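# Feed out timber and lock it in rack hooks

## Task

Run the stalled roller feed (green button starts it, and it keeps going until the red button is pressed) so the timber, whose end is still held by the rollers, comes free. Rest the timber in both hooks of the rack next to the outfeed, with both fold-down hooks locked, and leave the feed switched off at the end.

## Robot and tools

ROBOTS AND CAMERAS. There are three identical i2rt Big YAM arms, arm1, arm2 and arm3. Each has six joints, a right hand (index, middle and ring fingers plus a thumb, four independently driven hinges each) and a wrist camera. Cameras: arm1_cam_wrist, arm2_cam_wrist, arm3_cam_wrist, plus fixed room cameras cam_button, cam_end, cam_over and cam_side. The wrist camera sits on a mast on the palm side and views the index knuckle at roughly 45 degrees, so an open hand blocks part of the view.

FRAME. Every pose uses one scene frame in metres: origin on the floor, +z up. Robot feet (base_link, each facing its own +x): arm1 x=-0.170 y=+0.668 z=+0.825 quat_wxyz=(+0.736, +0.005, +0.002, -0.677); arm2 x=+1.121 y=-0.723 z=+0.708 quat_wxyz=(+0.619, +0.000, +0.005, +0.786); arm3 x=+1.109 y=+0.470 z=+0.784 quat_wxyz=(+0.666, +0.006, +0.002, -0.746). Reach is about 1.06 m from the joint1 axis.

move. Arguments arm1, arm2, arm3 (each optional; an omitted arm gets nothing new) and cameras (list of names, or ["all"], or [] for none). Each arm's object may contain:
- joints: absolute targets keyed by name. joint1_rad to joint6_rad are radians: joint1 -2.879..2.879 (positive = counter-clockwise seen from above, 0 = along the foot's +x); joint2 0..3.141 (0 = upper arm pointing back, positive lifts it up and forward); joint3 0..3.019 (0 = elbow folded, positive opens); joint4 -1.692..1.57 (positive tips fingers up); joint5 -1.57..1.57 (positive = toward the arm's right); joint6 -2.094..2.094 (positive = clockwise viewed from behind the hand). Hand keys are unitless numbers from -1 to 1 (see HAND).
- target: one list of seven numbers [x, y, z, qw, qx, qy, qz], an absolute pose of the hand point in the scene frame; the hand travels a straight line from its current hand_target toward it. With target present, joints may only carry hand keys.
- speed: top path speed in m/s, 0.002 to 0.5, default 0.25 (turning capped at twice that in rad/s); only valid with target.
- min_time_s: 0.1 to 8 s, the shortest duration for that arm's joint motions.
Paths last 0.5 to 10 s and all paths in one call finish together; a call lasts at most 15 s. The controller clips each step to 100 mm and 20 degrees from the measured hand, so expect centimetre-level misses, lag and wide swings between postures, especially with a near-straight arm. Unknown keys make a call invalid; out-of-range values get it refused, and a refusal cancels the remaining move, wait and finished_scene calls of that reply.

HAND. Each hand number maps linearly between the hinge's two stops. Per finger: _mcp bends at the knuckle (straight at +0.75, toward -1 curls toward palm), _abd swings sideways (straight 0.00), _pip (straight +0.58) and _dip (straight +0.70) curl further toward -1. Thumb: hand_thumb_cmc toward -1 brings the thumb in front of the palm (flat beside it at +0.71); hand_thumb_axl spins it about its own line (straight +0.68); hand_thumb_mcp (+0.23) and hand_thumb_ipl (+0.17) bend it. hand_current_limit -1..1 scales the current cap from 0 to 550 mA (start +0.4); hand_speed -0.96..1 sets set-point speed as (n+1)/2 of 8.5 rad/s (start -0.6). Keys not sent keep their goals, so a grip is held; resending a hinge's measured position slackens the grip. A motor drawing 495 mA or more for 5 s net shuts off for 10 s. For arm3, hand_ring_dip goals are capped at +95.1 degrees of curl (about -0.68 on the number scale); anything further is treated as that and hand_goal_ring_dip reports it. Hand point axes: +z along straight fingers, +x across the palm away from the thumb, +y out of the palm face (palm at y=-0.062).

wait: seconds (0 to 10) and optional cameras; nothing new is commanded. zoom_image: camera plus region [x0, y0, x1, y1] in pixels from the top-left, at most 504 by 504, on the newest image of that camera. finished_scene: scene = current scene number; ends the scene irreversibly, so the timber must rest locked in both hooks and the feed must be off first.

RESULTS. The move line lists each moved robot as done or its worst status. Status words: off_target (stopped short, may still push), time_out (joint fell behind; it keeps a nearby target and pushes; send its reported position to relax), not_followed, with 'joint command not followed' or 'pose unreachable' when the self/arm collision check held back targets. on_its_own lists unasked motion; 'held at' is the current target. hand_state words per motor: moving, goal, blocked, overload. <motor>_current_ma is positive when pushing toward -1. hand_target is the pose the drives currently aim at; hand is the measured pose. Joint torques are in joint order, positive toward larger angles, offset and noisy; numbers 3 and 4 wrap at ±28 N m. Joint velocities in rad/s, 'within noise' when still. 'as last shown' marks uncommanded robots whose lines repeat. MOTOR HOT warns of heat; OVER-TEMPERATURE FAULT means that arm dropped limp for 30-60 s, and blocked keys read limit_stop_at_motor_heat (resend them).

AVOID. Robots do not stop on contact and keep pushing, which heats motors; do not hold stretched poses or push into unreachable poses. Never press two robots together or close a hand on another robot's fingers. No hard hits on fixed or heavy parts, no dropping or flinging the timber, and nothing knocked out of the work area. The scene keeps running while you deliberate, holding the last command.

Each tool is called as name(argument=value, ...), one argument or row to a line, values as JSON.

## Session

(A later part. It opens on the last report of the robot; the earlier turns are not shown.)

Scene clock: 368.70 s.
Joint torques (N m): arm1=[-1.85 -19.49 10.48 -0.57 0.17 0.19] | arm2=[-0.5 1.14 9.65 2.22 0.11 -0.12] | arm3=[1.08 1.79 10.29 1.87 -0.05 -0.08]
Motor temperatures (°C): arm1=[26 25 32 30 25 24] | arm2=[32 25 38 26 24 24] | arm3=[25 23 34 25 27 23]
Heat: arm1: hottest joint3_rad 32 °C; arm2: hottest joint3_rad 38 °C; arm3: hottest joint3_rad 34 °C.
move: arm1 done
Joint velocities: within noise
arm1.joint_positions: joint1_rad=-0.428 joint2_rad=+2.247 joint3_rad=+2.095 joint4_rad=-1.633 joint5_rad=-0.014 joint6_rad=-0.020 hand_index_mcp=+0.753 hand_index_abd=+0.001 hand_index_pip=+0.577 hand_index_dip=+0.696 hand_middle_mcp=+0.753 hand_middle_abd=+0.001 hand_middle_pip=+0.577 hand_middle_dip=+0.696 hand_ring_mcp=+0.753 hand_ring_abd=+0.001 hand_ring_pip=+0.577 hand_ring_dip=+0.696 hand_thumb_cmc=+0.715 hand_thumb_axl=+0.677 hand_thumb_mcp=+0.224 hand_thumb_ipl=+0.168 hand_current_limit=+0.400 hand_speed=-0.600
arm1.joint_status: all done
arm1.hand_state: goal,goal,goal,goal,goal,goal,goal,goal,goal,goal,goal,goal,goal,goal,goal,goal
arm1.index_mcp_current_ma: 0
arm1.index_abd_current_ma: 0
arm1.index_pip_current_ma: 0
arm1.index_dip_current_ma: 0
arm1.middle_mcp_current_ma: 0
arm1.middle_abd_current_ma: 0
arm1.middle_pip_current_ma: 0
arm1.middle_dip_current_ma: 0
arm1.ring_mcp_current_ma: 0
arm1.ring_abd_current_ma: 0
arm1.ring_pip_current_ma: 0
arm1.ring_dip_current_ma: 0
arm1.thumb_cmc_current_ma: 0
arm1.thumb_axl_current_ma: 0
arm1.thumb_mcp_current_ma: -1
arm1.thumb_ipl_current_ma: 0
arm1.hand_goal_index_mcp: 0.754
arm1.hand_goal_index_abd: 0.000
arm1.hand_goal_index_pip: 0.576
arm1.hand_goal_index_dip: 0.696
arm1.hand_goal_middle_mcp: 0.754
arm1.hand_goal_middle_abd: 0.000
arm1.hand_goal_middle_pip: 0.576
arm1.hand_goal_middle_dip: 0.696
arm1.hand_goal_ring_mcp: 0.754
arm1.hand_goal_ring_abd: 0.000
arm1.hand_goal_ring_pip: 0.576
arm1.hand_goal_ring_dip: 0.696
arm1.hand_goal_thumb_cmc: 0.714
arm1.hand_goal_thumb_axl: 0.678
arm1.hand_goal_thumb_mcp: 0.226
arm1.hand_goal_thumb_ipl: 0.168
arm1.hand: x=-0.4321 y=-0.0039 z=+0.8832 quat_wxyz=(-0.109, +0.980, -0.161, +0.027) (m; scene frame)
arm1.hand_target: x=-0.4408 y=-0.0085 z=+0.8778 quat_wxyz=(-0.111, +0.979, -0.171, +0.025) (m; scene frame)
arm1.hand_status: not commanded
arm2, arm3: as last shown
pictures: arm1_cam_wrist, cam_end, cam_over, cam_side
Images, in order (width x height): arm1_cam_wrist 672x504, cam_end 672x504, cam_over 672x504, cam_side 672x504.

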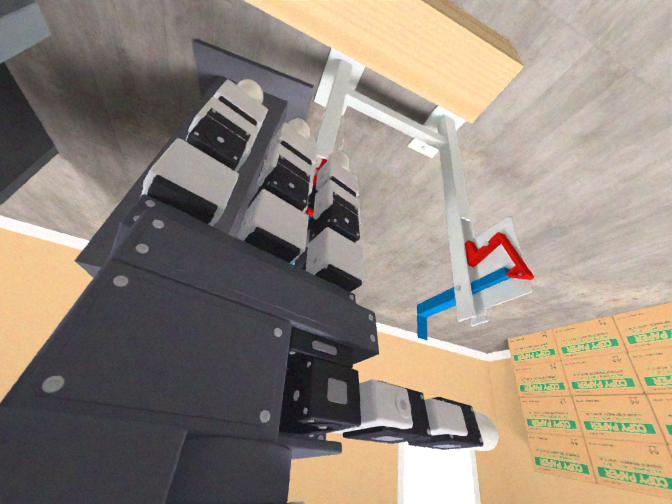

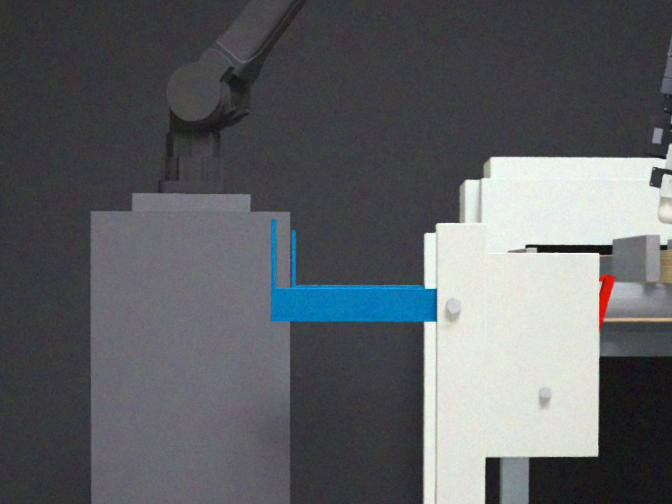

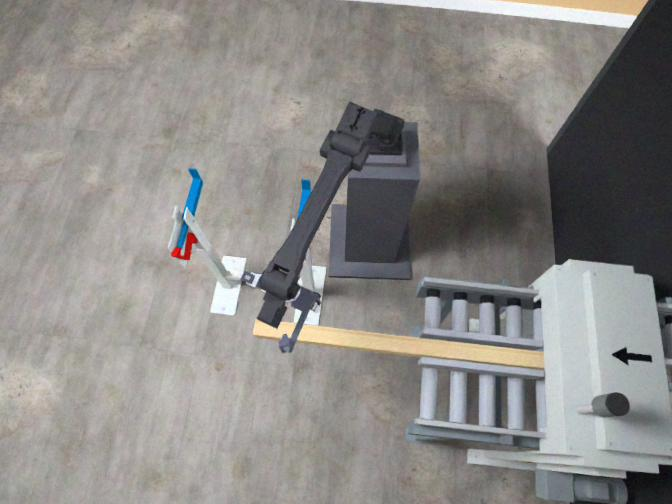

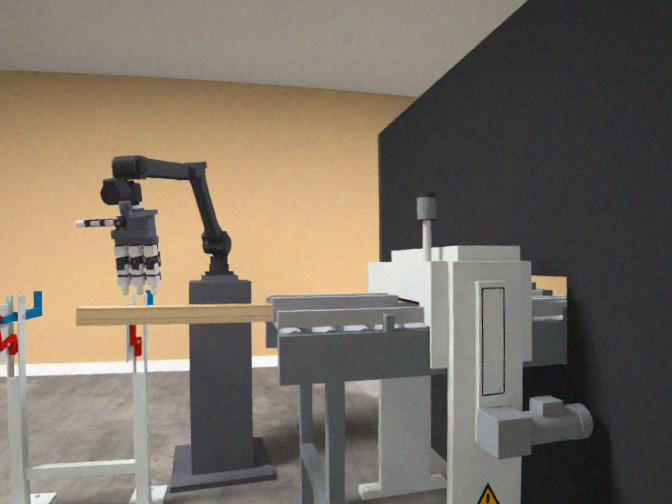

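move(
  arm1={"target": [-0.17, -0.0039, 0.95, -0.109, 0.980, -0.161, 0.027], "speed": 0.3},
  cameras=["arm1_cam_wrist", "cam_side"],
)

Scene clock: 378.83 s.
Joint torques (N m): arm1=[-1.61 -20.48 8.46 -0.69 -0.18 0.23] | arm2=[-0.44 1.26 9.77 2.4 0.13 -0.18] | arm3=[0.85 1.85 10.28 1.94 -0.06 -0.08]
Motor temperatures (°C): arm1=[26 25 33 30 24 24] | arm2=[32 25 38 26 24 24] | arm3=[25 23 34 25 27 23]
Heat: arm1: hottest joint3_rad 33 °C; arm2: hottest joint3_rad 38 °C; arm3: hottest joint3_rad 34 °C.
move: arm1 off_target
Joint velocities: within noise
arm1.joint_positions: joint1_rad=-0.023 joint2_rad=+2.102 joint3_rad=+1.991 joint4_rad=-1.664 joint5_rad=-0.085 joint6_rad=+0.357 hand_index_mcp=+0.752 hand_index_abd=+0.001 hand_index_pip=+0.577 hand_index_dip=+0.696 hand_middle_mcp=+0.753 hand_middle_abd=+0.001 hand_middle_pip=+0.577 hand_middle_dip=+0.696 hand_ring_mcp=+0.752 hand_ring_abd=+0.001 hand_ring_pip=+0.577 hand_ring_dip=+0.696 hand_thumb_cmc=+0.714 hand_thumb_axl=+0.677 hand_thumb_mcp=+0.223 hand_thumb_ipl=+0.168 hand_current_limit=+0.400 hand_speed=-0.600
arm1.joint_status: not commanded
arm1.hand_state: goal,goal,goal,goal,goal,goal,goal,goal,goal,goal,goal,goal,goal,goal,goal,goal
arm1.index_mcp_current_ma: -1
arm1.index_abd_current_ma: 0
arm1.index_pip_current_ma: 0
arm1.index_dip_current_ma: 0
arm1.middle_mcp_current_ma: 0
arm1.middle_abd_current_ma: 0
arm1.middle_pip_current_ma: 0
arm1.middle_dip_current_ma: 0
arm1.ring_mcp_current_ma: -1
arm1.ring_abd_current_ma: 0
arm1.ring_pip_current_ma: 0
arm1.ring_dip_current_ma: 0
arm1.thumb_cmc_current_ma: 0
arm1.thumb_axl_current_ma: 0
arm1.thumb_mcp_current_ma: -2
arm1.thumb_ipl_current_ma: 0
arm1.hand_goal_index_mcp: 0.754
arm1.hand_goal_index_abd: 0.000
arm1.hand_goal_index_pip: 0.576
arm1.hand_goal_index_dip: 0.696
arm1.hand_goal_middle_mcp: 0.754
arm1.hand_goal_middle_abd: 0.000
arm1.hand_goal_middle_pip: 0.576
arm1.hand_goal_middle_dip: 0.696
arm1.hand_goal_ring_mcp: 0.754
arm1.hand_goal_ring_abd: 0.000
arm1.hand_goal_ring_pip: 0.576
arm1.hand_goal_ring_dip: 0.696
arm1.hand_goal_thumb_cmc: 0.714
arm1.hand_goal_thumb_axl: 0.678
arm1.hand_goal_thumb_mcp: 0.226
arm1.hand_goal_thumb_ipl: 0.168
arm1.hand: x=-0.1672 y=-0.0053 z=+0.9390 quat_wxyz=(-0.113, +0.982, -0.151, +0.021) (m; scene frame)
arm1.hand_target: x=-0.1704 y=-0.0057 z=+0.9509 quat_wxyz=(-0.109, +0.981, -0.160, +0.023) (m; scene frame)
arm1.hand_status: off_target (0.011 m and 1.4 deg from the pose sent, 0.270 m and 0.1 deg at the start)
arm2, arm3: as last shown
pictures: arm1_cam_wrist, cam_side
Images, in order (width x height): arm1_cam_wrist 672x504, cam_side 672x504.

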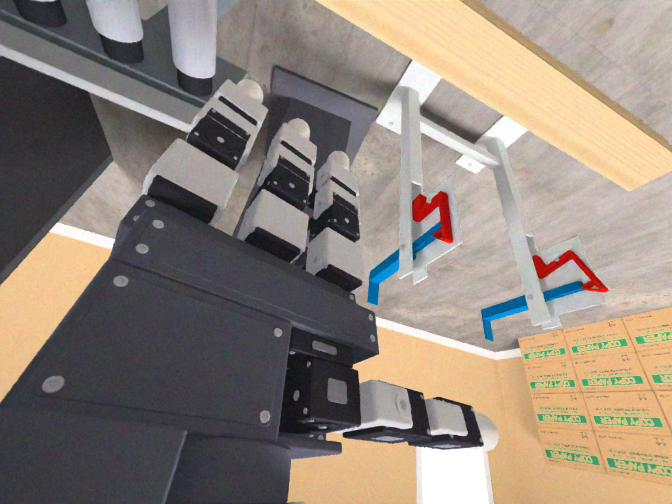

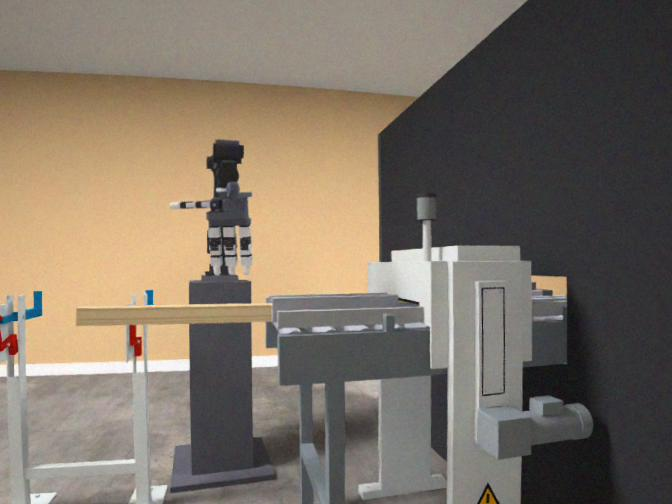

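zoom_image(
  camera="arm1_cam_wrist",
  region=[360, 160, 480, 310],
)

zoom_image(
  camera="arm1_cam_wrist",
  region=[490, 210, 620, 350],
)

Scaled by 3.360 from the camera's 672x504 image, which has a finer 960x720 frame.

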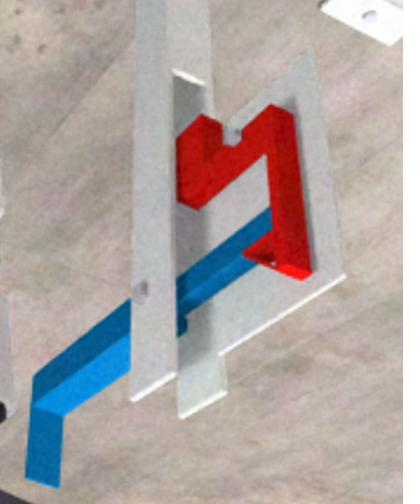

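Scaled by 3.600 from the camera's 672x504 image, which has a finer 960x720 frame.

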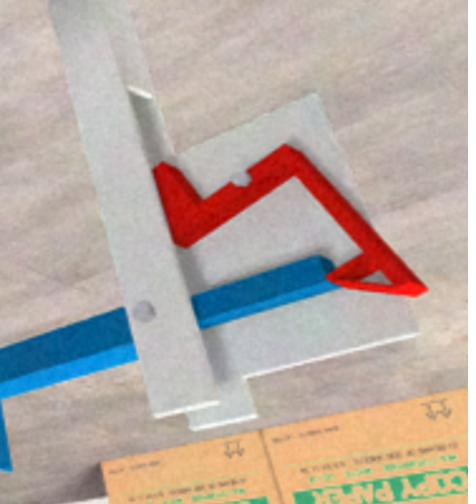

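move(
  arm1={"target": [-0.60, 0.03, 0.97, 0, 1, 0, 0], "speed": 0.3, "joints": {"hand_middle_mcp": -0.48, "hand_middle_pip": -0.7, "hand_ring_mcp": -0.48, "hand_ring_pip": -0.7}},
  cameras=["arm1_cam_wrist", "cam_side", "cam_over", "cam_end"],
)

Scene clock: 425.83 s.
Joint torques (N m): arm1=[-0.67 -18.67 11.28 -0.14 -0.23 -0.08] | arm2=[-0.21 1.73 9.63 2.19 0.04 -0.13] | arm3=[1.08 2.02 10.35 1.89 -0.04 -0.07]
Motor temperatures (°C): arm1=[26 28 35 29 24 24] | arm2=[32 24 38 26 23 24] | arm3=[25 23 34 25 26 23]
Heat: arm1: hottest joint3_rad 35 °C; arm2: hottest joint3_rad 38 °C; arm3: hottest joint3_rad 34 °C.
move: arm1 off_target
Joint velocities: within noise
arm1.joint_positions: joint1_rad=-0.720 joint2_rad=+2.158 joint3_rad=+2.149 joint4_rad=-1.555 joint5_rad=+0.001 joint6_rad=-0.623 hand_index_mcp=+0.752 hand_index_abd=+0.001 hand_index_pip=+0.577 hand_index_dip=+0.696 hand_middle_mcp=-0.463 hand_middle_abd=+0.001 hand_middle_pip=-0.696 hand_middle_dip=+0.696 hand_ring_mcp=-0.460 hand_ring_abd=+0.001 hand_ring_pip=-0.696 hand_ring_dip=+0.696 hand_thumb_cmc=+0.714 hand_thumb_axl=+0.677 hand_thumb_mcp=+0.223 hand_thumb_ipl=+0.168 hand_current_limit=+0.400 hand_speed=-0.600
arm1.joint_status: all done
arm1.hand_state: goal,goal,goal,goal,goal,goal,goal,goal,goal,goal,goal,goal,goal,goal,goal,goal
arm1.index_mcp_current_ma: -1
arm1.index_abd_current_ma: 0
arm1.index_pip_current_ma: 0
arm1.index_dip_current_ma: 0
arm1.middle_mcp_current_ma: 20
arm1.middle_abd_current_ma: 0
arm1.middle_pip_current_ma: 2
arm1.middle_dip_current_ma: 0
arm1.ring_mcp_current_ma: 26
arm1.ring_abd_current_ma: 0
arm1.ring_pip_current_ma: 2
arm1.ring_dip_current_ma: 0
arm1.thumb_cmc_current_ma: 0
arm1.thumb_axl_current_ma: 0
arm1.thumb_mcp_current_ma: -2
arm1.thumb_ipl_current_ma: 0
arm1.hand_goal_index_mcp: 0.754
arm1.hand_goal_index_abd: 0.000
arm1.hand_goal_index_pip: 0.576
arm1.hand_goal_index_dip: 0.696
arm1.hand_goal_middle_mcp: -0.480
arm1.hand_goal_middle_abd: 0.000
arm1.hand_goal_middle_pip: -0.700
arm1.hand_goal_middle_dip: 0.696
arm1.hand_goal_ring_mcp: -0.480
arm1.hand_goal_ring_abd: 0.000
arm1.hand_goal_ring_pip: -0.700
arm1.hand_goal_ring_dip: 0.696
arm1.hand_goal_thumb_cmc: 0.714
arm1.hand_goal_thumb_axl: 0.678
arm1.hand_goal_thumb_mcp: 0.226
arm1.hand_goal_thumb_ipl: 0.168
arm1.hand: x=-0.5946 y=+0.0420 z=+0.9753 quat_wxyz=(-0.003, +1.000, -0.007, -0.001) (m; scene frame)
arm1.hand_target: x=-0.5925 y=+0.0302 z=+0.9681 quat_wxyz=(-0.004, +1.000, +0.005, +0.003) (m; scene frame)
arm1.hand_status: off_target (0.014 m and 0.8 deg from the pose sent, 0.435 m and 21.9 deg at the start)
arm2, arm3: as last shown
pictures: arm1_cam_wrist, cam_end, cam_over, cam_side
Images, in order (width x height): arm1_cam_wrist 672x504, cam_end 672x504, cam_over 672x504, cam_side 672x504.

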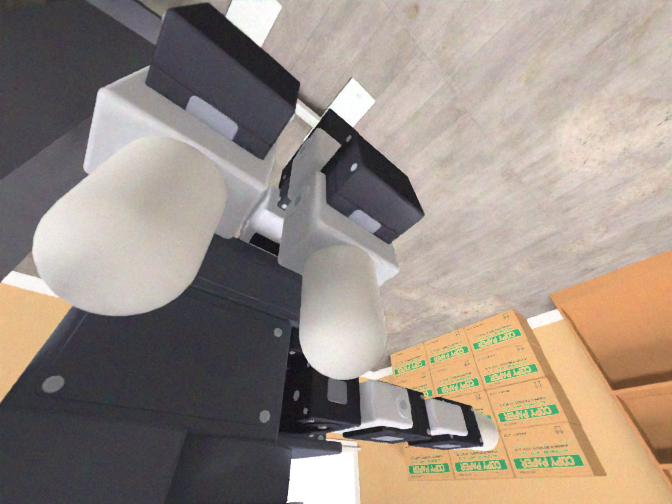

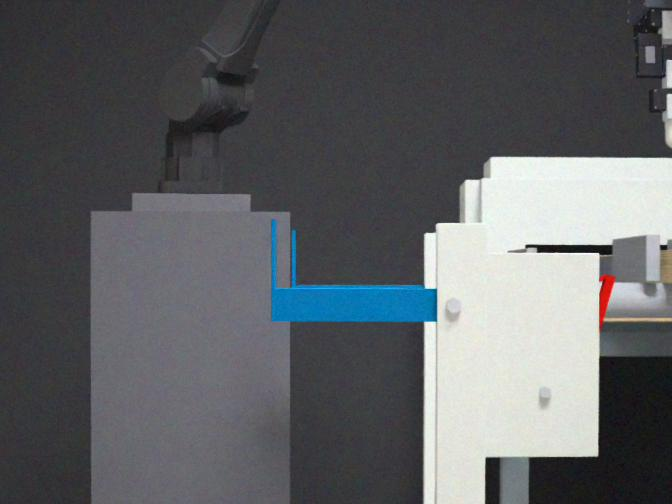

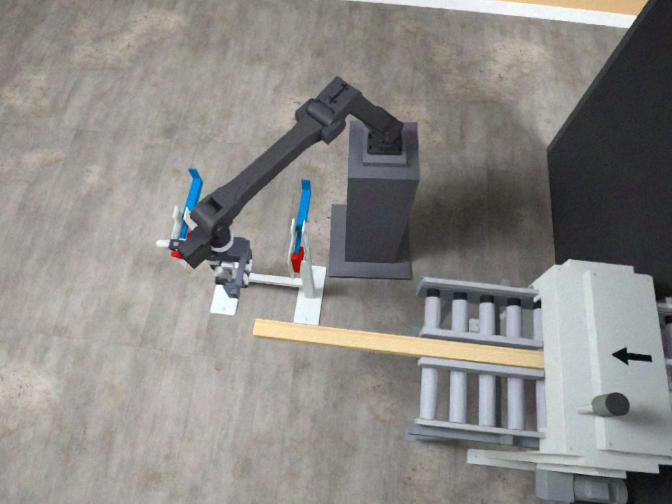

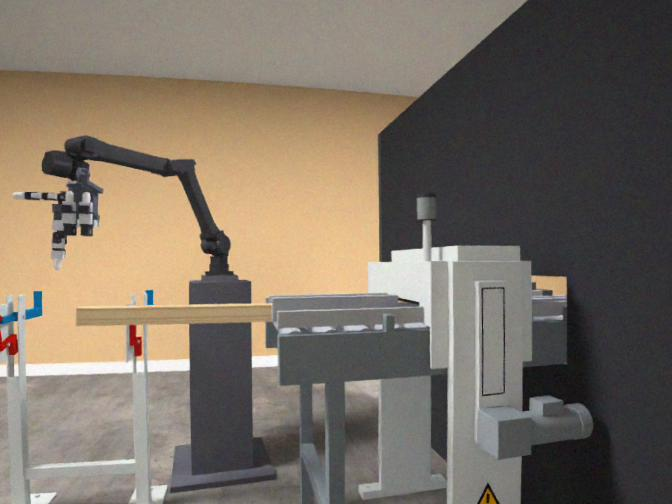

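move(
  arm1={"target": [-0.79, 0.07, 0.86, 0, 1, 0, 0], "speed": 0.2, "joints": {"hand_middle_mcp": 0.753, "hand_middle_pip": 0.577, "hand_ring_mcp": 0.753, "hand_ring_pip": 0.577}},
  cameras=["arm1_cam_wrist", "cam_side", "cam_over", "cam_end"],
)

Scene clock: 475.73 s.
Joint torques (N m): arm1=[-1.49 -21.6 11.25 0.08 -0.21 -0.09] | arm2=[-1.26 1.26 9.78 2.29 0.09 -0.17] | arm3=[0.85 1.85 10.33 1.83 -0.05 -0.08]
Motor temperatures (°C): arm1=[26 29 40 29 23 24] | arm2=[32 24 39 26 23 24] | arm3=[24 23 34 25 26 23]
Heat: arm1: hottest joint3_rad 40 °C; arm2: hottest joint3_rad 39 °C; arm3: hottest joint3_rad 34 °C.
move: arm1 off_target
Joint velocities: within noise
arm1.joint_positions: joint1_rad=-0.944 joint2_rad=+2.695 joint3_rad=+2.874 joint4_rad=-1.689 joint5_rad=-0.017 joint6_rad=-0.838 hand_index_mcp=+0.753 hand_index_abd=+0.001 hand_index_pip=+0.577 hand_index_dip=+0.696 hand_middle_mcp=+0.751 hand_middle_abd=+0.001 hand_middle_pip=+0.575 hand_middle_dip=+0.696 hand_ring_mcp=+0.750 hand_ring_abd=+0.001 hand_ring_pip=+0.575 hand_ring_dip=+0.696 hand_thumb_cmc=+0.714 hand_thumb_axl=+0.677 hand_thumb_mcp=+0.223 hand_thumb_ipl=+0.168 hand_current_limit=+0.400 hand_speed=-0.600
arm1.joint_status: all done
arm1.hand_state: goal,goal,goal,goal,goal,goal,goal,goal,goal,goal,goal,goal,goal,goal,goal,goal
arm1.index_mcp_current_ma: -1
arm1.index_abd_current_ma: 0
arm1.index_pip_current_ma: 0
arm1.index_dip_current_ma: 0
arm1.middle_mcp_current_ma: -2
arm1.middle_abd_current_ma: 0
arm1.middle_pip_current_ma: -1
arm1.middle_dip_current_ma: 0
arm1.ring_mcp_current_ma: -2
arm1.ring_abd_current_ma: 0
arm1.ring_pip_current_ma: -1
arm1.ring_dip_current_ma: 0
arm1.thumb_cmc_current_ma: 0
arm1.thumb_axl_current_ma: 0
arm1.thumb_mcp_current_ma: -2
arm1.thumb_ipl_current_ma: 0
arm1.hand_goal_index_mcp: 0.754
arm1.hand_goal_index_abd: 0.000
arm1.hand_goal_index_pip: 0.576
arm1.hand_goal_index_dip: 0.696
arm1.hand_goal_middle_mcp: 0.754
arm1.hand_goal_middle_abd: 0.000
arm1.hand_goal_middle_pip: 0.578
arm1.hand_goal_middle_dip: 0.696
arm1.hand_goal_ring_mcp: 0.754
arm1.hand_goal_ring_abd: 0.000
arm1.hand_goal_ring_pip: 0.578
arm1.hand_goal_ring_dip: 0.696
arm1.hand_goal_thumb_cmc: 0.714
arm1.hand_goal_thumb_axl: 0.678
arm1.hand_goal_thumb_mcp: 0.226
arm1.hand_goal_thumb_ipl: 0.168
arm1.hand: x=-0.7876 y=+0.0701 z=+0.8766 quat_wxyz=(+0.022, +1.000, -0.011, -0.016) (m; scene frame)
arm1.hand_target: x=-0.7885 y=+0.0710 z=+0.8587 quat_wxyz=(+0.018, +1.000, -0.006, -0.009) (m; scene frame)
arm1.hand_status: off_target (0.017 m and 3.3 deg from the pose sent, 0.229 m and 0.8 deg at the start; a joint's target at an end of its range on 19 of 71 steps)
arm2.joint_positions: joint1_rad=-0.461 joint2_rad=+0.614 joint3_rad=+1.416 joint4_rad=-1.209 joint5_rad=-0.010 joint6_rad=+1.165 hand_index_mcp=+0.754 hand_index_abd=+0.001 hand_index_pip=+0.577 hand_index_dip=+0.696 hand_middle_mcp=+0.754 hand_middle_abd=+0.001 hand_middle_pip=+0.577 hand_middle_dip=+0.696 hand_ring_mcp=+0.754 hand_ring_abd=+0.001 hand_ring_pip=+0.577 hand_ring_dip=+0.696 hand_thumb_cmc=+0.714 hand_thumb_axl=+0.677 hand_thumb_mcp=+0.226 hand_thumb_ipl=+0.168 hand_current_limit=+0.400 hand_speed=-0.600
arm2.joint_status: not commanded
arm2.hand_state: goal,goal,goal,goal,goal,goal,goal,goal,goal,goal,goal,goal,goal,goal,goal,goal
arm2.index_mcp_current_ma: 1
arm2.index_abd_current_ma: 1
arm2.index_pip_current_ma: 1
arm2.index_dip_current_ma: 0
arm2.middle_mcp_current_ma: 1
arm2.middle_abd_current_ma: 1
arm2.middle_pip_current_ma: 1
arm2.middle_dip_current_ma: 0
arm2.ring_mcp_current_ma: 0
arm2.ring_abd_current_ma: 1
arm2.ring_pip_current_ma: 1
arm2.ring_dip_current_ma: 0
arm2.thumb_cmc_current_ma: 0
arm2.thumb_axl_current_ma: -1
arm2.thumb_mcp_current_ma: 0
arm2.thumb_ipl_current_ma: -1
arm2.hand_goal_index_mcp: 0.754
arm2.hand_goal_index_abd: 0.000
arm2.hand_goal_index_pip: 0.576
arm2.hand_goal_index_dip: 0.696
arm2.hand_goal_middle_mcp: 0.754
arm2.hand_goal_middle_abd: 0.000
arm2.hand_goal_middle_pip: 0.576
arm2.hand_goal_middle_dip: 0.696
arm2.hand_goal_ring_mcp: 0.754
arm2.hand_goal_ring_abd: 0.000
arm2.hand_goal_ring_pip: 0.576
arm2.hand_goal_ring_dip: 0.696
arm2.hand_goal_thumb_cmc: 0.714
arm2.hand_goal_thumb_axl: 0.678
arm2.hand_goal_thumb_mcp: 0.226
arm2.hand_goal_thumb_ipl: 0.168
arm2.hand: x=+1.2643 y=-0.4938 z=+1.2974 quat_wxyz=(-0.252, +0.535, +0.645, +0.484) (m; scene frame)
arm2.hand_target: x=+1.2635 y=-0.4977 z=+1.3095 quat_wxyz=(-0.257, +0.531, +0.639, +0.494) (m; scene frame)
arm2.hand_status: not commanded
arm3.joint_positions: joint1_rad=-0.134 joint2_rad=+0.629 joint3_rad=+1.370 joint4_rad=-1.370 joint5_rad=-0.062 joint6_rad=+1.107 hand_index_mcp=+0.754 hand_index_abd=+0.000 hand_index_pip=+0.577 hand_index_dip=+0.696 hand_middle_mcp=+0.754 hand_middle_abd=+0.000 hand_middle_pip=+0.577 hand_middle_dip=+0.696 hand_ring_mcp=+0.754 hand_ring_abd=+0.000 hand_ring_pip=+0.577 hand_ring_dip=+0.696 hand_thumb_cmc=+0.714 hand_thumb_axl=+0.677 hand_thumb_mcp=+0.226 hand_thumb_ipl=+0.168 hand_current_limit=+0.400 hand_speed=-0.600
arm3.joint_status: not commanded
arm3.hand_state: goal,goal,goal,goal,goal,goal,goal,goal,goal,goal,goal,goal,goal,goal,goal,goal
arm3.index_mcp_current_ma: 0
arm3.index_abd_current_ma: 0
arm3.index_pip_current_ma: 0
arm3.index_dip_current_ma: 0
arm3.middle_mcp_current_ma: 0
arm3.middle_abd_current_ma: 0
arm3.middle_pip_current_ma: 0
arm3.middle_dip_current_ma: 0
arm3.ring_mcp_current_ma: 0
arm3.ring_abd_current_ma: 0
arm3.ring_pip_current_ma: 0
arm3.ring_dip_current_ma: 0
arm3.thumb_cmc_current_ma: 0
arm3.thumb_axl_current_ma: 0
arm3.thumb_mcp_current_ma: 0
arm3.thumb_ipl_current_ma: 0
arm3.hand_goal_index_mcp: 0.754
arm3.hand_goal_index_abd: 0.000
arm3.hand_goal_index_pip: 0.576
arm3.hand_goal_index_dip: 0.696
arm3.hand_goal_middle_mcp: 0.754
arm3.hand_goal_middle_abd: 0.000
arm3.hand_goal_middle_pip: 0.576
arm3.hand_goal_middle_dip: 0.696
arm3.hand_goal_ring_mcp: 0.754
arm3.hand_goal_ring_abd: 0.000
arm3.hand_goal_ring_pip: 0.576
arm3.hand_goal_ring_dip: 0.696
arm3.hand_goal_thumb_cmc: 0.714
arm3.hand_goal_thumb_axl: 0.678
arm3.hand_goal_thumb_mcp: 0.226
arm3.hand_goal_thumb_ipl: 0.168
arm3.hand: x=+0.9699 y=+0.2382 z=+1.3123 quat_wxyz=(+0.395, +0.705, -0.549, +0.214) (m; scene frame)
arm3.hand_target: x=+0.9704 y=+0.2405 z=+1.3241 quat_wxyz=(+0.406, +0.700, -0.545, +0.218) (m; scene frame)
arm3.hand_status: not commanded
pictures: arm1_cam_wrist, cam_end, cam_over, cam_side
Images, in order (width x height): arm1_cam_wrist 672x504, cam_end 672x504, cam_over 672x504, cam_side 672x504.

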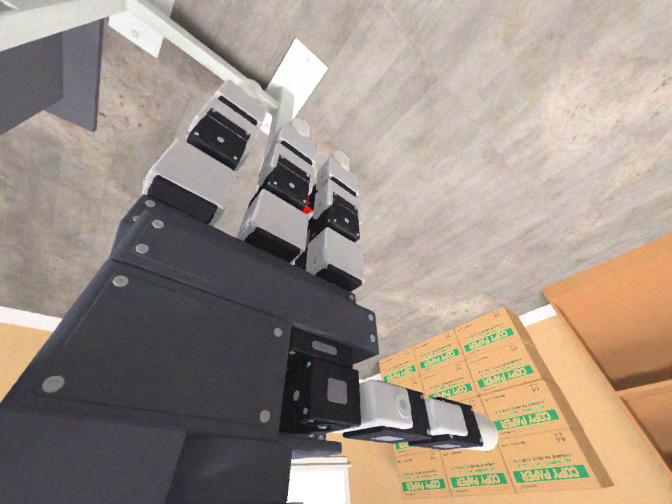

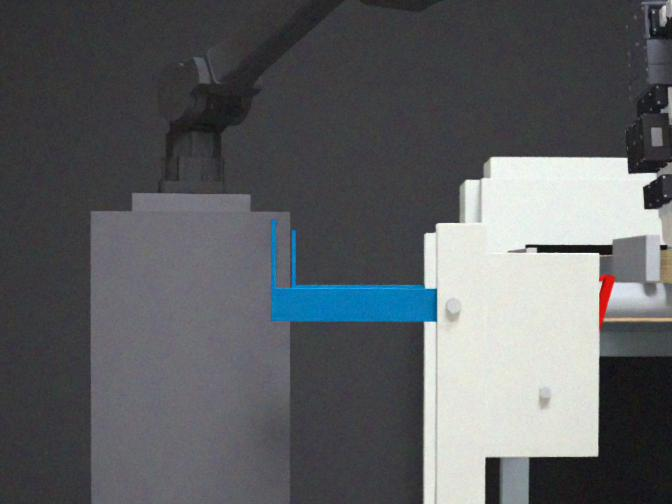

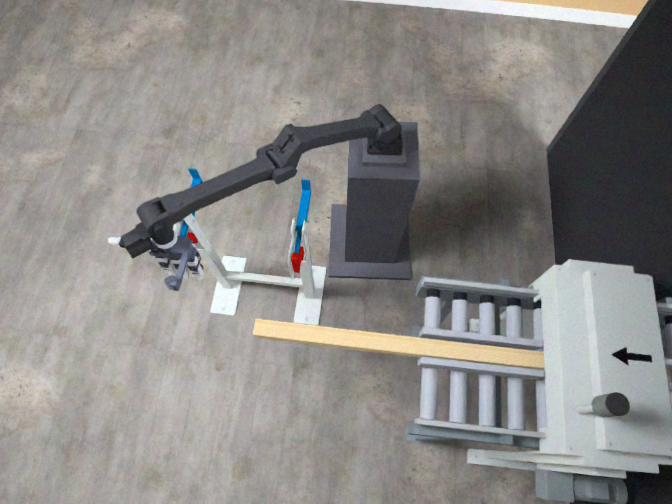

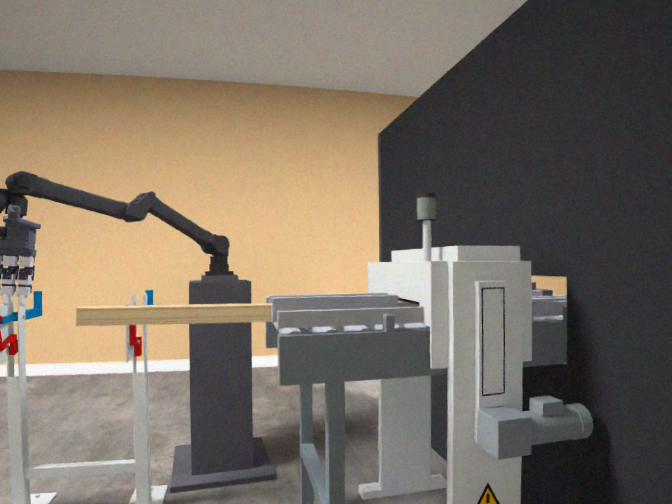

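move(
  arm1={"target": [-0.827, 0.085, 0.82, 0, 1, 0, 0], "speed": 0.15},
  cameras=["arm1_cam_wrist", "cam_side", "cam_over", "cam_end"],
)

Scene clock: 487.77 s.
Joint torques (N m): arm1=[-1.49 -23.41 11.21 1.36 0.09 -0.07] | arm2=[-0.56 1.44 9.8 2.26 0.03 -0.19] | arm3=[1.14 1.85 10.28 1.85 -0.05 -0.07]
Motor temperatures (°C): arm1=[26 31 39 29 23 24] | arm2=[31 24 39 26 23 24] | arm3=[24 23 35 25 26 23]
Heat: arm1: hottest joint3_rad 39 °C; arm2: hottest joint3_rad 39 °C; arm3: hottest joint3_rad 35 °C.
move: arm1 off_target
Joint velocities: within noise
arm1.joint_positions: joint1_rad=-0.987 joint2_rad=+2.764 joint3_rad=+2.877 joint4_rad=-1.621 joint5_rad=-0.002 joint6_rad=-0.866 hand_index_mcp=+0.753 hand_index_abd=+0.001 hand_index_pip=+0.577 hand_index_dip=+0.696 hand_middle_mcp=+0.751 hand_middle_abd=+0.001 hand_middle_pip=+0.575 hand_middle_dip=+0.696 hand_ring_mcp=+0.751 hand_ring_abd=+0.001 hand_ring_pip=+0.575 hand_ring_dip=+0.696 hand_thumb_cmc=+0.714 hand_thumb_axl=+0.677 hand_thumb_mcp=+0.223 hand_thumb_ipl=+0.168 hand_current_limit=+0.400 hand_speed=-0.600
arm1.joint_status: not commanded
arm1.hand_state: goal,goal,goal,goal,goal,goal,goal,goal,goal,goal,goal,goal,goal,goal,goal,goal
arm1.index_mcp_current_ma: -1
arm1.index_abd_current_ma: 0
arm1.index_pip_current_ma: 0
arm1.index_dip_current_ma: 0
arm1.middle_mcp_current_ma: -1
arm1.middle_abd_current_ma: 0
arm1.middle_pip_current_ma: -1
arm1.middle_dip_current_ma: 0
arm1.ring_mcp_current_ma: -2
arm1.ring_abd_current_ma: 0
arm1.ring_pip_current_ma: -1
arm1.ring_dip_current_ma: 0
arm1.thumb_cmc_current_ma: 0
arm1.thumb_axl_current_ma: 0
arm1.thumb_mcp_current_ma: -2
arm1.thumb_ipl_current_ma: 0
arm1.hand_goal_index_mcp: 0.754
arm1.hand_goal_index_abd: 0.000
arm1.hand_goal_index_pip: 0.576
arm1.hand_goal_index_dip: 0.696
arm1.hand_goal_middle_mcp: 0.754
arm1.hand_goal_middle_abd: 0.000
arm1.hand_goal_middle_pip: 0.578
arm1.hand_goal_middle_dip: 0.696
arm1.hand_goal_ring_mcp: 0.754
arm1.hand_goal_ring_abd: 0.000
arm1.hand_goal_ring_pip: 0.578
arm1.hand_goal_ring_dip: 0.696
arm1.hand_goal_thumb_cmc: 0.714
arm1.hand_goal_thumb_axl: 0.678
arm1.hand_goal_thumb_mcp: 0.226
arm1.hand_goal_thumb_ipl: 0.168
arm1.hand: x=-0.8199 y=+0.0926 z=+0.8252 quat_wxyz=(+0.016, +0.999, -0.019, -0.022) (m; scene frame)
arm1.hand_target: x=-0.8276 y=+0.0888 z=+0.8191 quat_wxyz=(+0.024, +0.999, -0.014, -0.035) (m; scene frame)
arm1.hand_status: off_target (0.012 m and 3.8 deg from the pose sent, 0.071 m and 3.3 deg at the start; a joint's target at an end of its range on 31 of 39 steps)
arm2, arm3: as last shown
pictures: arm1_cam_wrist, cam_end, cam_over, cam_side
Images, in order (width x height): arm1_cam_wrist 672x504, cam_end 672x504, cam_over 672x504, cam_side 672x504.

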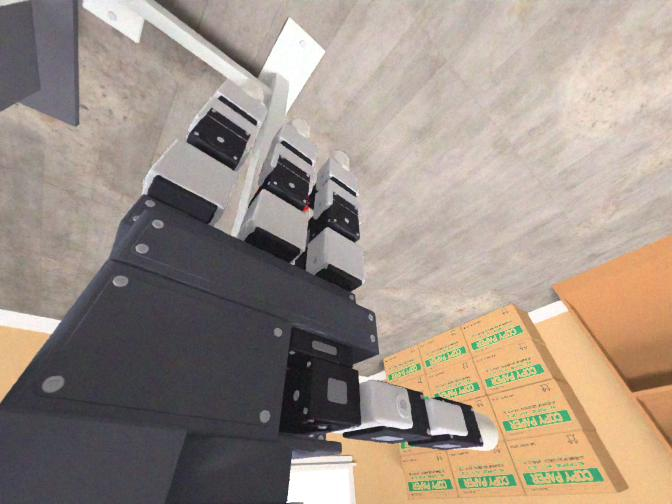

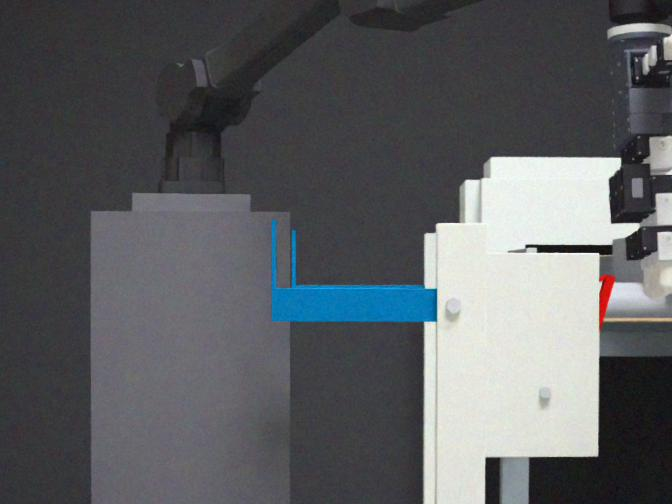

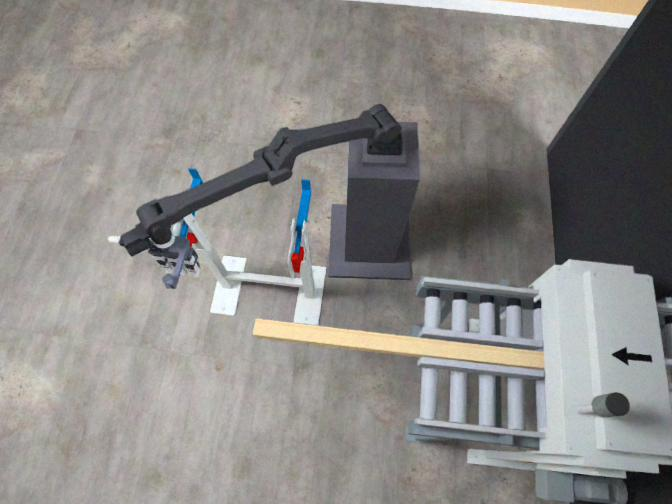

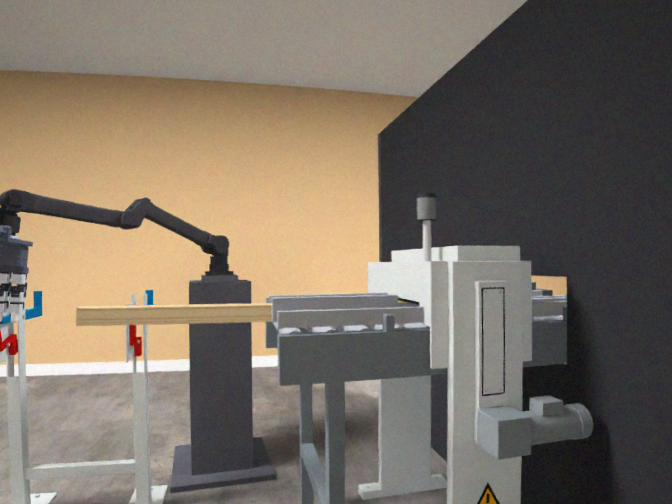

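zoom_image(
  camera="arm1_cam_wrist",
  region=[240, 110, 370, 250],
)

zoom_image(
  camera="cam_over",
  region=[100, 200, 240, 310],
)

zoom_image(
  camera="cam_side",
  region=[0, 230, 60, 370],
)

zoom_image(
  camera="cam_end",
  region=[540, 120, 672, 340],
)

Scaled by 3.600 from the camera's 672x504 image, which has a finer 960x720 frame.

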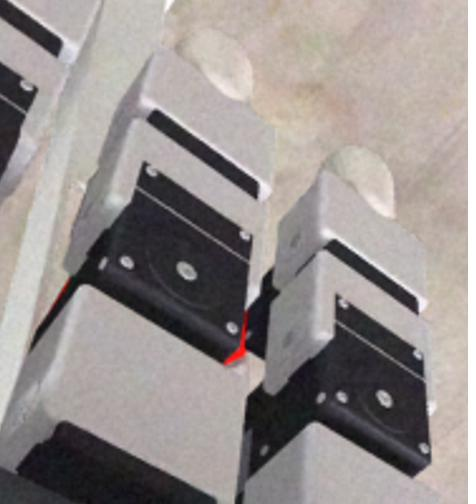

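Scaled by 3.600 from the camera's 672x504 image, which has a finer 960x720 frame.

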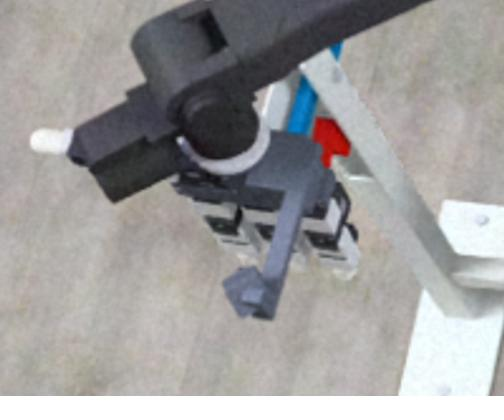

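Scaled by 3.600 from the camera's 672x504 image, which has a finer 960x720 frame.

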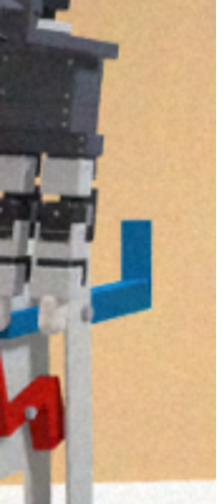

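Scaled by 2.291 from the camera's 672x504 image, which has a finer 960x720 frame.

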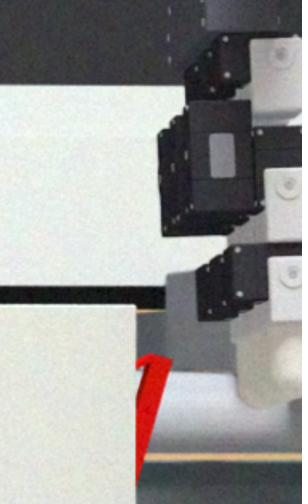

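move(
  arm1={"target": [-0.783, 0.088, 0.806, 0, 1, 0, 0], "speed": 0.1},
  cameras=["arm1_cam_wrist", "cam_side", "cam_over", "cam_end"],
)

zoom_image(
  camera="arm1_cam_wrist",
  region=[240, 110, 370, 250],
)

zoom_image(
  camera="cam_over",
  region=[100, 200, 240, 310],
)

zoom_image(
  camera="cam_end",
  region=[540, 120, 672, 340],
)

Scene clock: 526.70 s.
Joint torques (N m): arm1=[-0.09 -26.52 7.01 1.18 -0.18 -0.01] | arm2=[-1.03 0.97 9.8 2.29 0.1 -0.14] | arm3=[0.91 1.85 10.32 1.91 -0.05 -0.06]
Motor temperatures (°C): arm1=[26 34 42 28 23 24] | arm2=[31 24 39 26 23 24] | arm3=[24 23 35 25 25 23]
Heat: arm1: hottest joint3_rad 42 °C; arm2: hottest joint3_rad 39 °C; arm3: hottest joint3_rad 35 °C.
move: arm1 done
Joint velocities: within noise
arm1.joint_positions: joint1_rad=-0.962 joint2_rad=+2.649 joint3_rad=+2.597 joint4_rad=-1.529 joint5_rad=-0.008 joint6_rad=-0.875 hand_index_mcp=+0.753 hand_index_abd=+0.001 hand_index_pip=+0.577 hand_index_dip=+0.696 hand_middle_mcp=+0.751 hand_middle_abd=+0.001 hand_middle_pip=+0.575 hand_middle_dip=+0.696 hand_ring_mcp=+0.751 hand_ring_abd=+0.001 hand_ring_pip=+0.575 hand_ring_dip=+0.696 hand_thumb_cmc=+0.714 hand_thumb_axl=+0.677 hand_thumb_mcp=+0.223 hand_thumb_ipl=+0.168 hand_current_limit=+0.400 hand_speed=-0.600
arm1.joint_status: not commanded
arm1.hand_state: goal,goal,goal,goal,goal,goal,goal,goal,goal,goal,goal,goal,goal,goal,goal,goal
arm1.index_mcp_current_ma: -1
arm1.index_abd_current_ma: 0
arm1.index_pip_current_ma: 0
arm1.index_dip_current_ma: 0
arm1.middle_mcp_current_ma: -1
arm1.middle_abd_current_ma: 0
arm1.middle_pip_current_ma: -1
arm1.middle_dip_current_ma: 0
arm1.ring_mcp_current_ma: -2
arm1.ring_abd_current_ma: 0
arm1.ring_pip_current_ma: -1
arm1.ring_dip_current_ma: 0
arm1.thumb_cmc_current_ma: 0
arm1.thumb_axl_current_ma: 0
arm1.thumb_mcp_current_ma: -2
arm1.thumb_ipl_current_ma: 0
arm1.hand_goal_index_mcp: 0.754
arm1.hand_goal_index_abd: 0.000
arm1.hand_goal_index_pip: 0.576
arm1.hand_goal_index_dip: 0.696
arm1.hand_goal_middle_mcp: 0.754
arm1.hand_goal_middle_abd: 0.000
arm1.hand_goal_middle_pip: 0.578
arm1.hand_goal_middle_dip: 0.696
arm1.hand_goal_ring_mcp: 0.754
arm1.hand_goal_ring_abd: 0.000
arm1.hand_goal_ring_pip: 0.578
arm1.hand_goal_ring_dip: 0.696
arm1.hand_goal_thumb_cmc: 0.714
arm1.hand_goal_thumb_axl: 0.678
arm1.hand_goal_thumb_mcp: 0.226
arm1.hand_goal_thumb_ipl: 0.168
arm1.hand: x=-0.7829 y=+0.0935 z=+0.7995 quat_wxyz=(-0.005, +1.000, -0.002, +0.009) (m; scene frame)
arm1.hand_target: x=-0.7791 y=+0.0851 z=+0.8067 quat_wxyz=(+0.002, +1.000, +0.006, +0.002) (m; scene frame)
arm1.hand_status: done (0.009 m and 1.2 deg from the pose sent, 0.042 m and 3.8 deg at the start)
arm2, arm3: as last shown
pictures: arm1_cam_wrist, cam_end, cam_over, cam_side
Images, in order (width x height): arm1_cam_wrist 672x504, cam_end 672x504, cam_over 672x504, cam_side 672x504.

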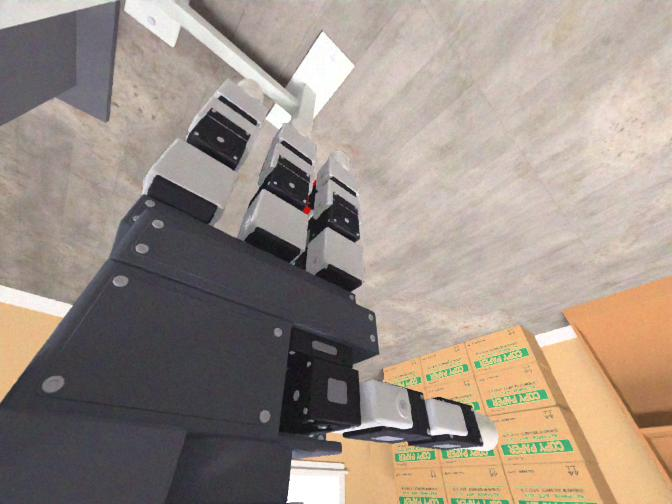

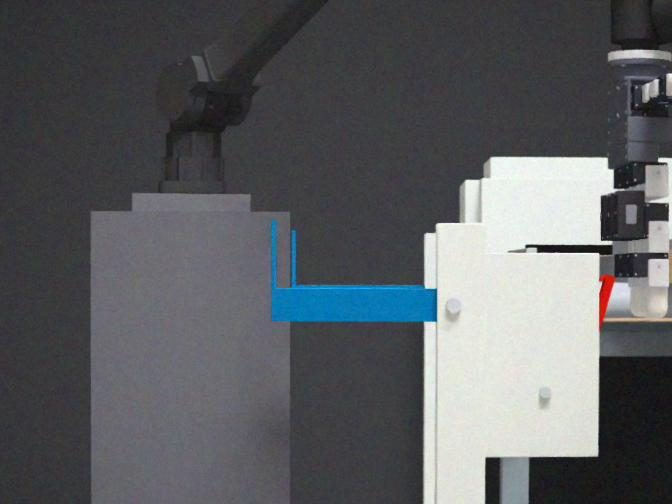

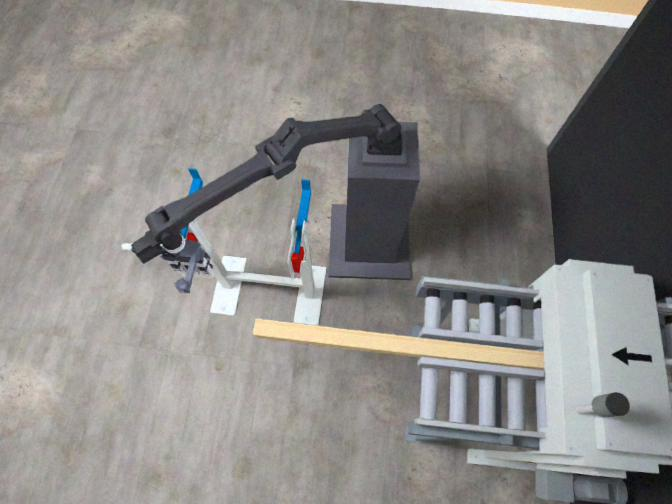

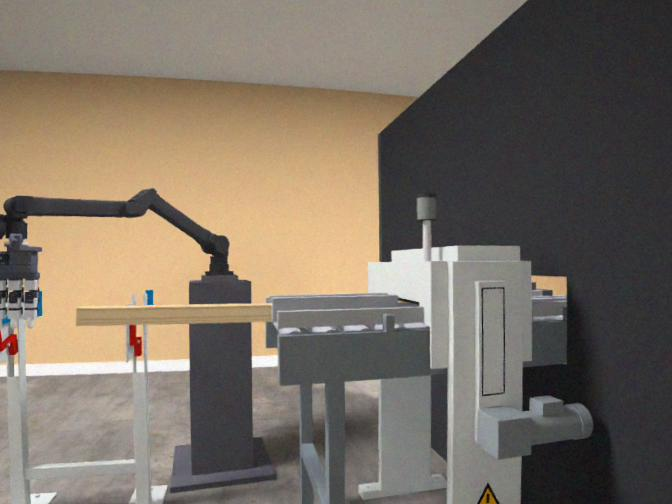

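Scaled by 3.600 from the camera's 672x504 image, which has a finer 960x720 frame.

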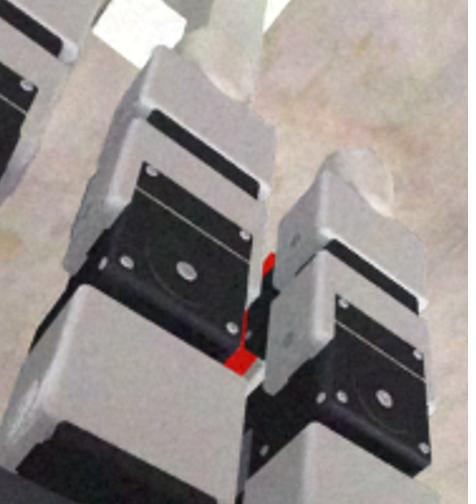

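Scaled by 3.600 from the camera's 672x504 image, which has a finer 960x720 frame.

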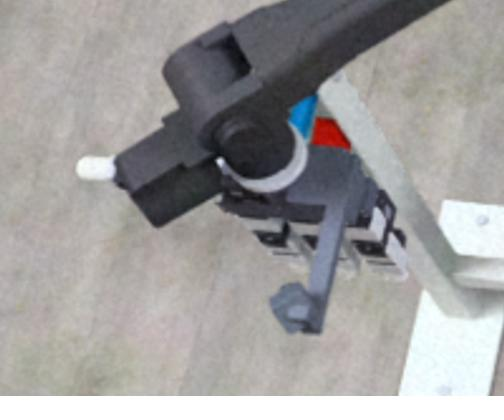

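Scaled by 2.291 from the camera's 672x504 image, which has a finer 960x720 frame.

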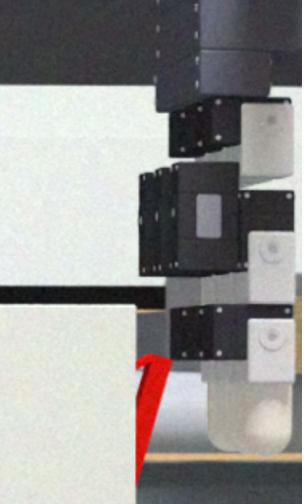

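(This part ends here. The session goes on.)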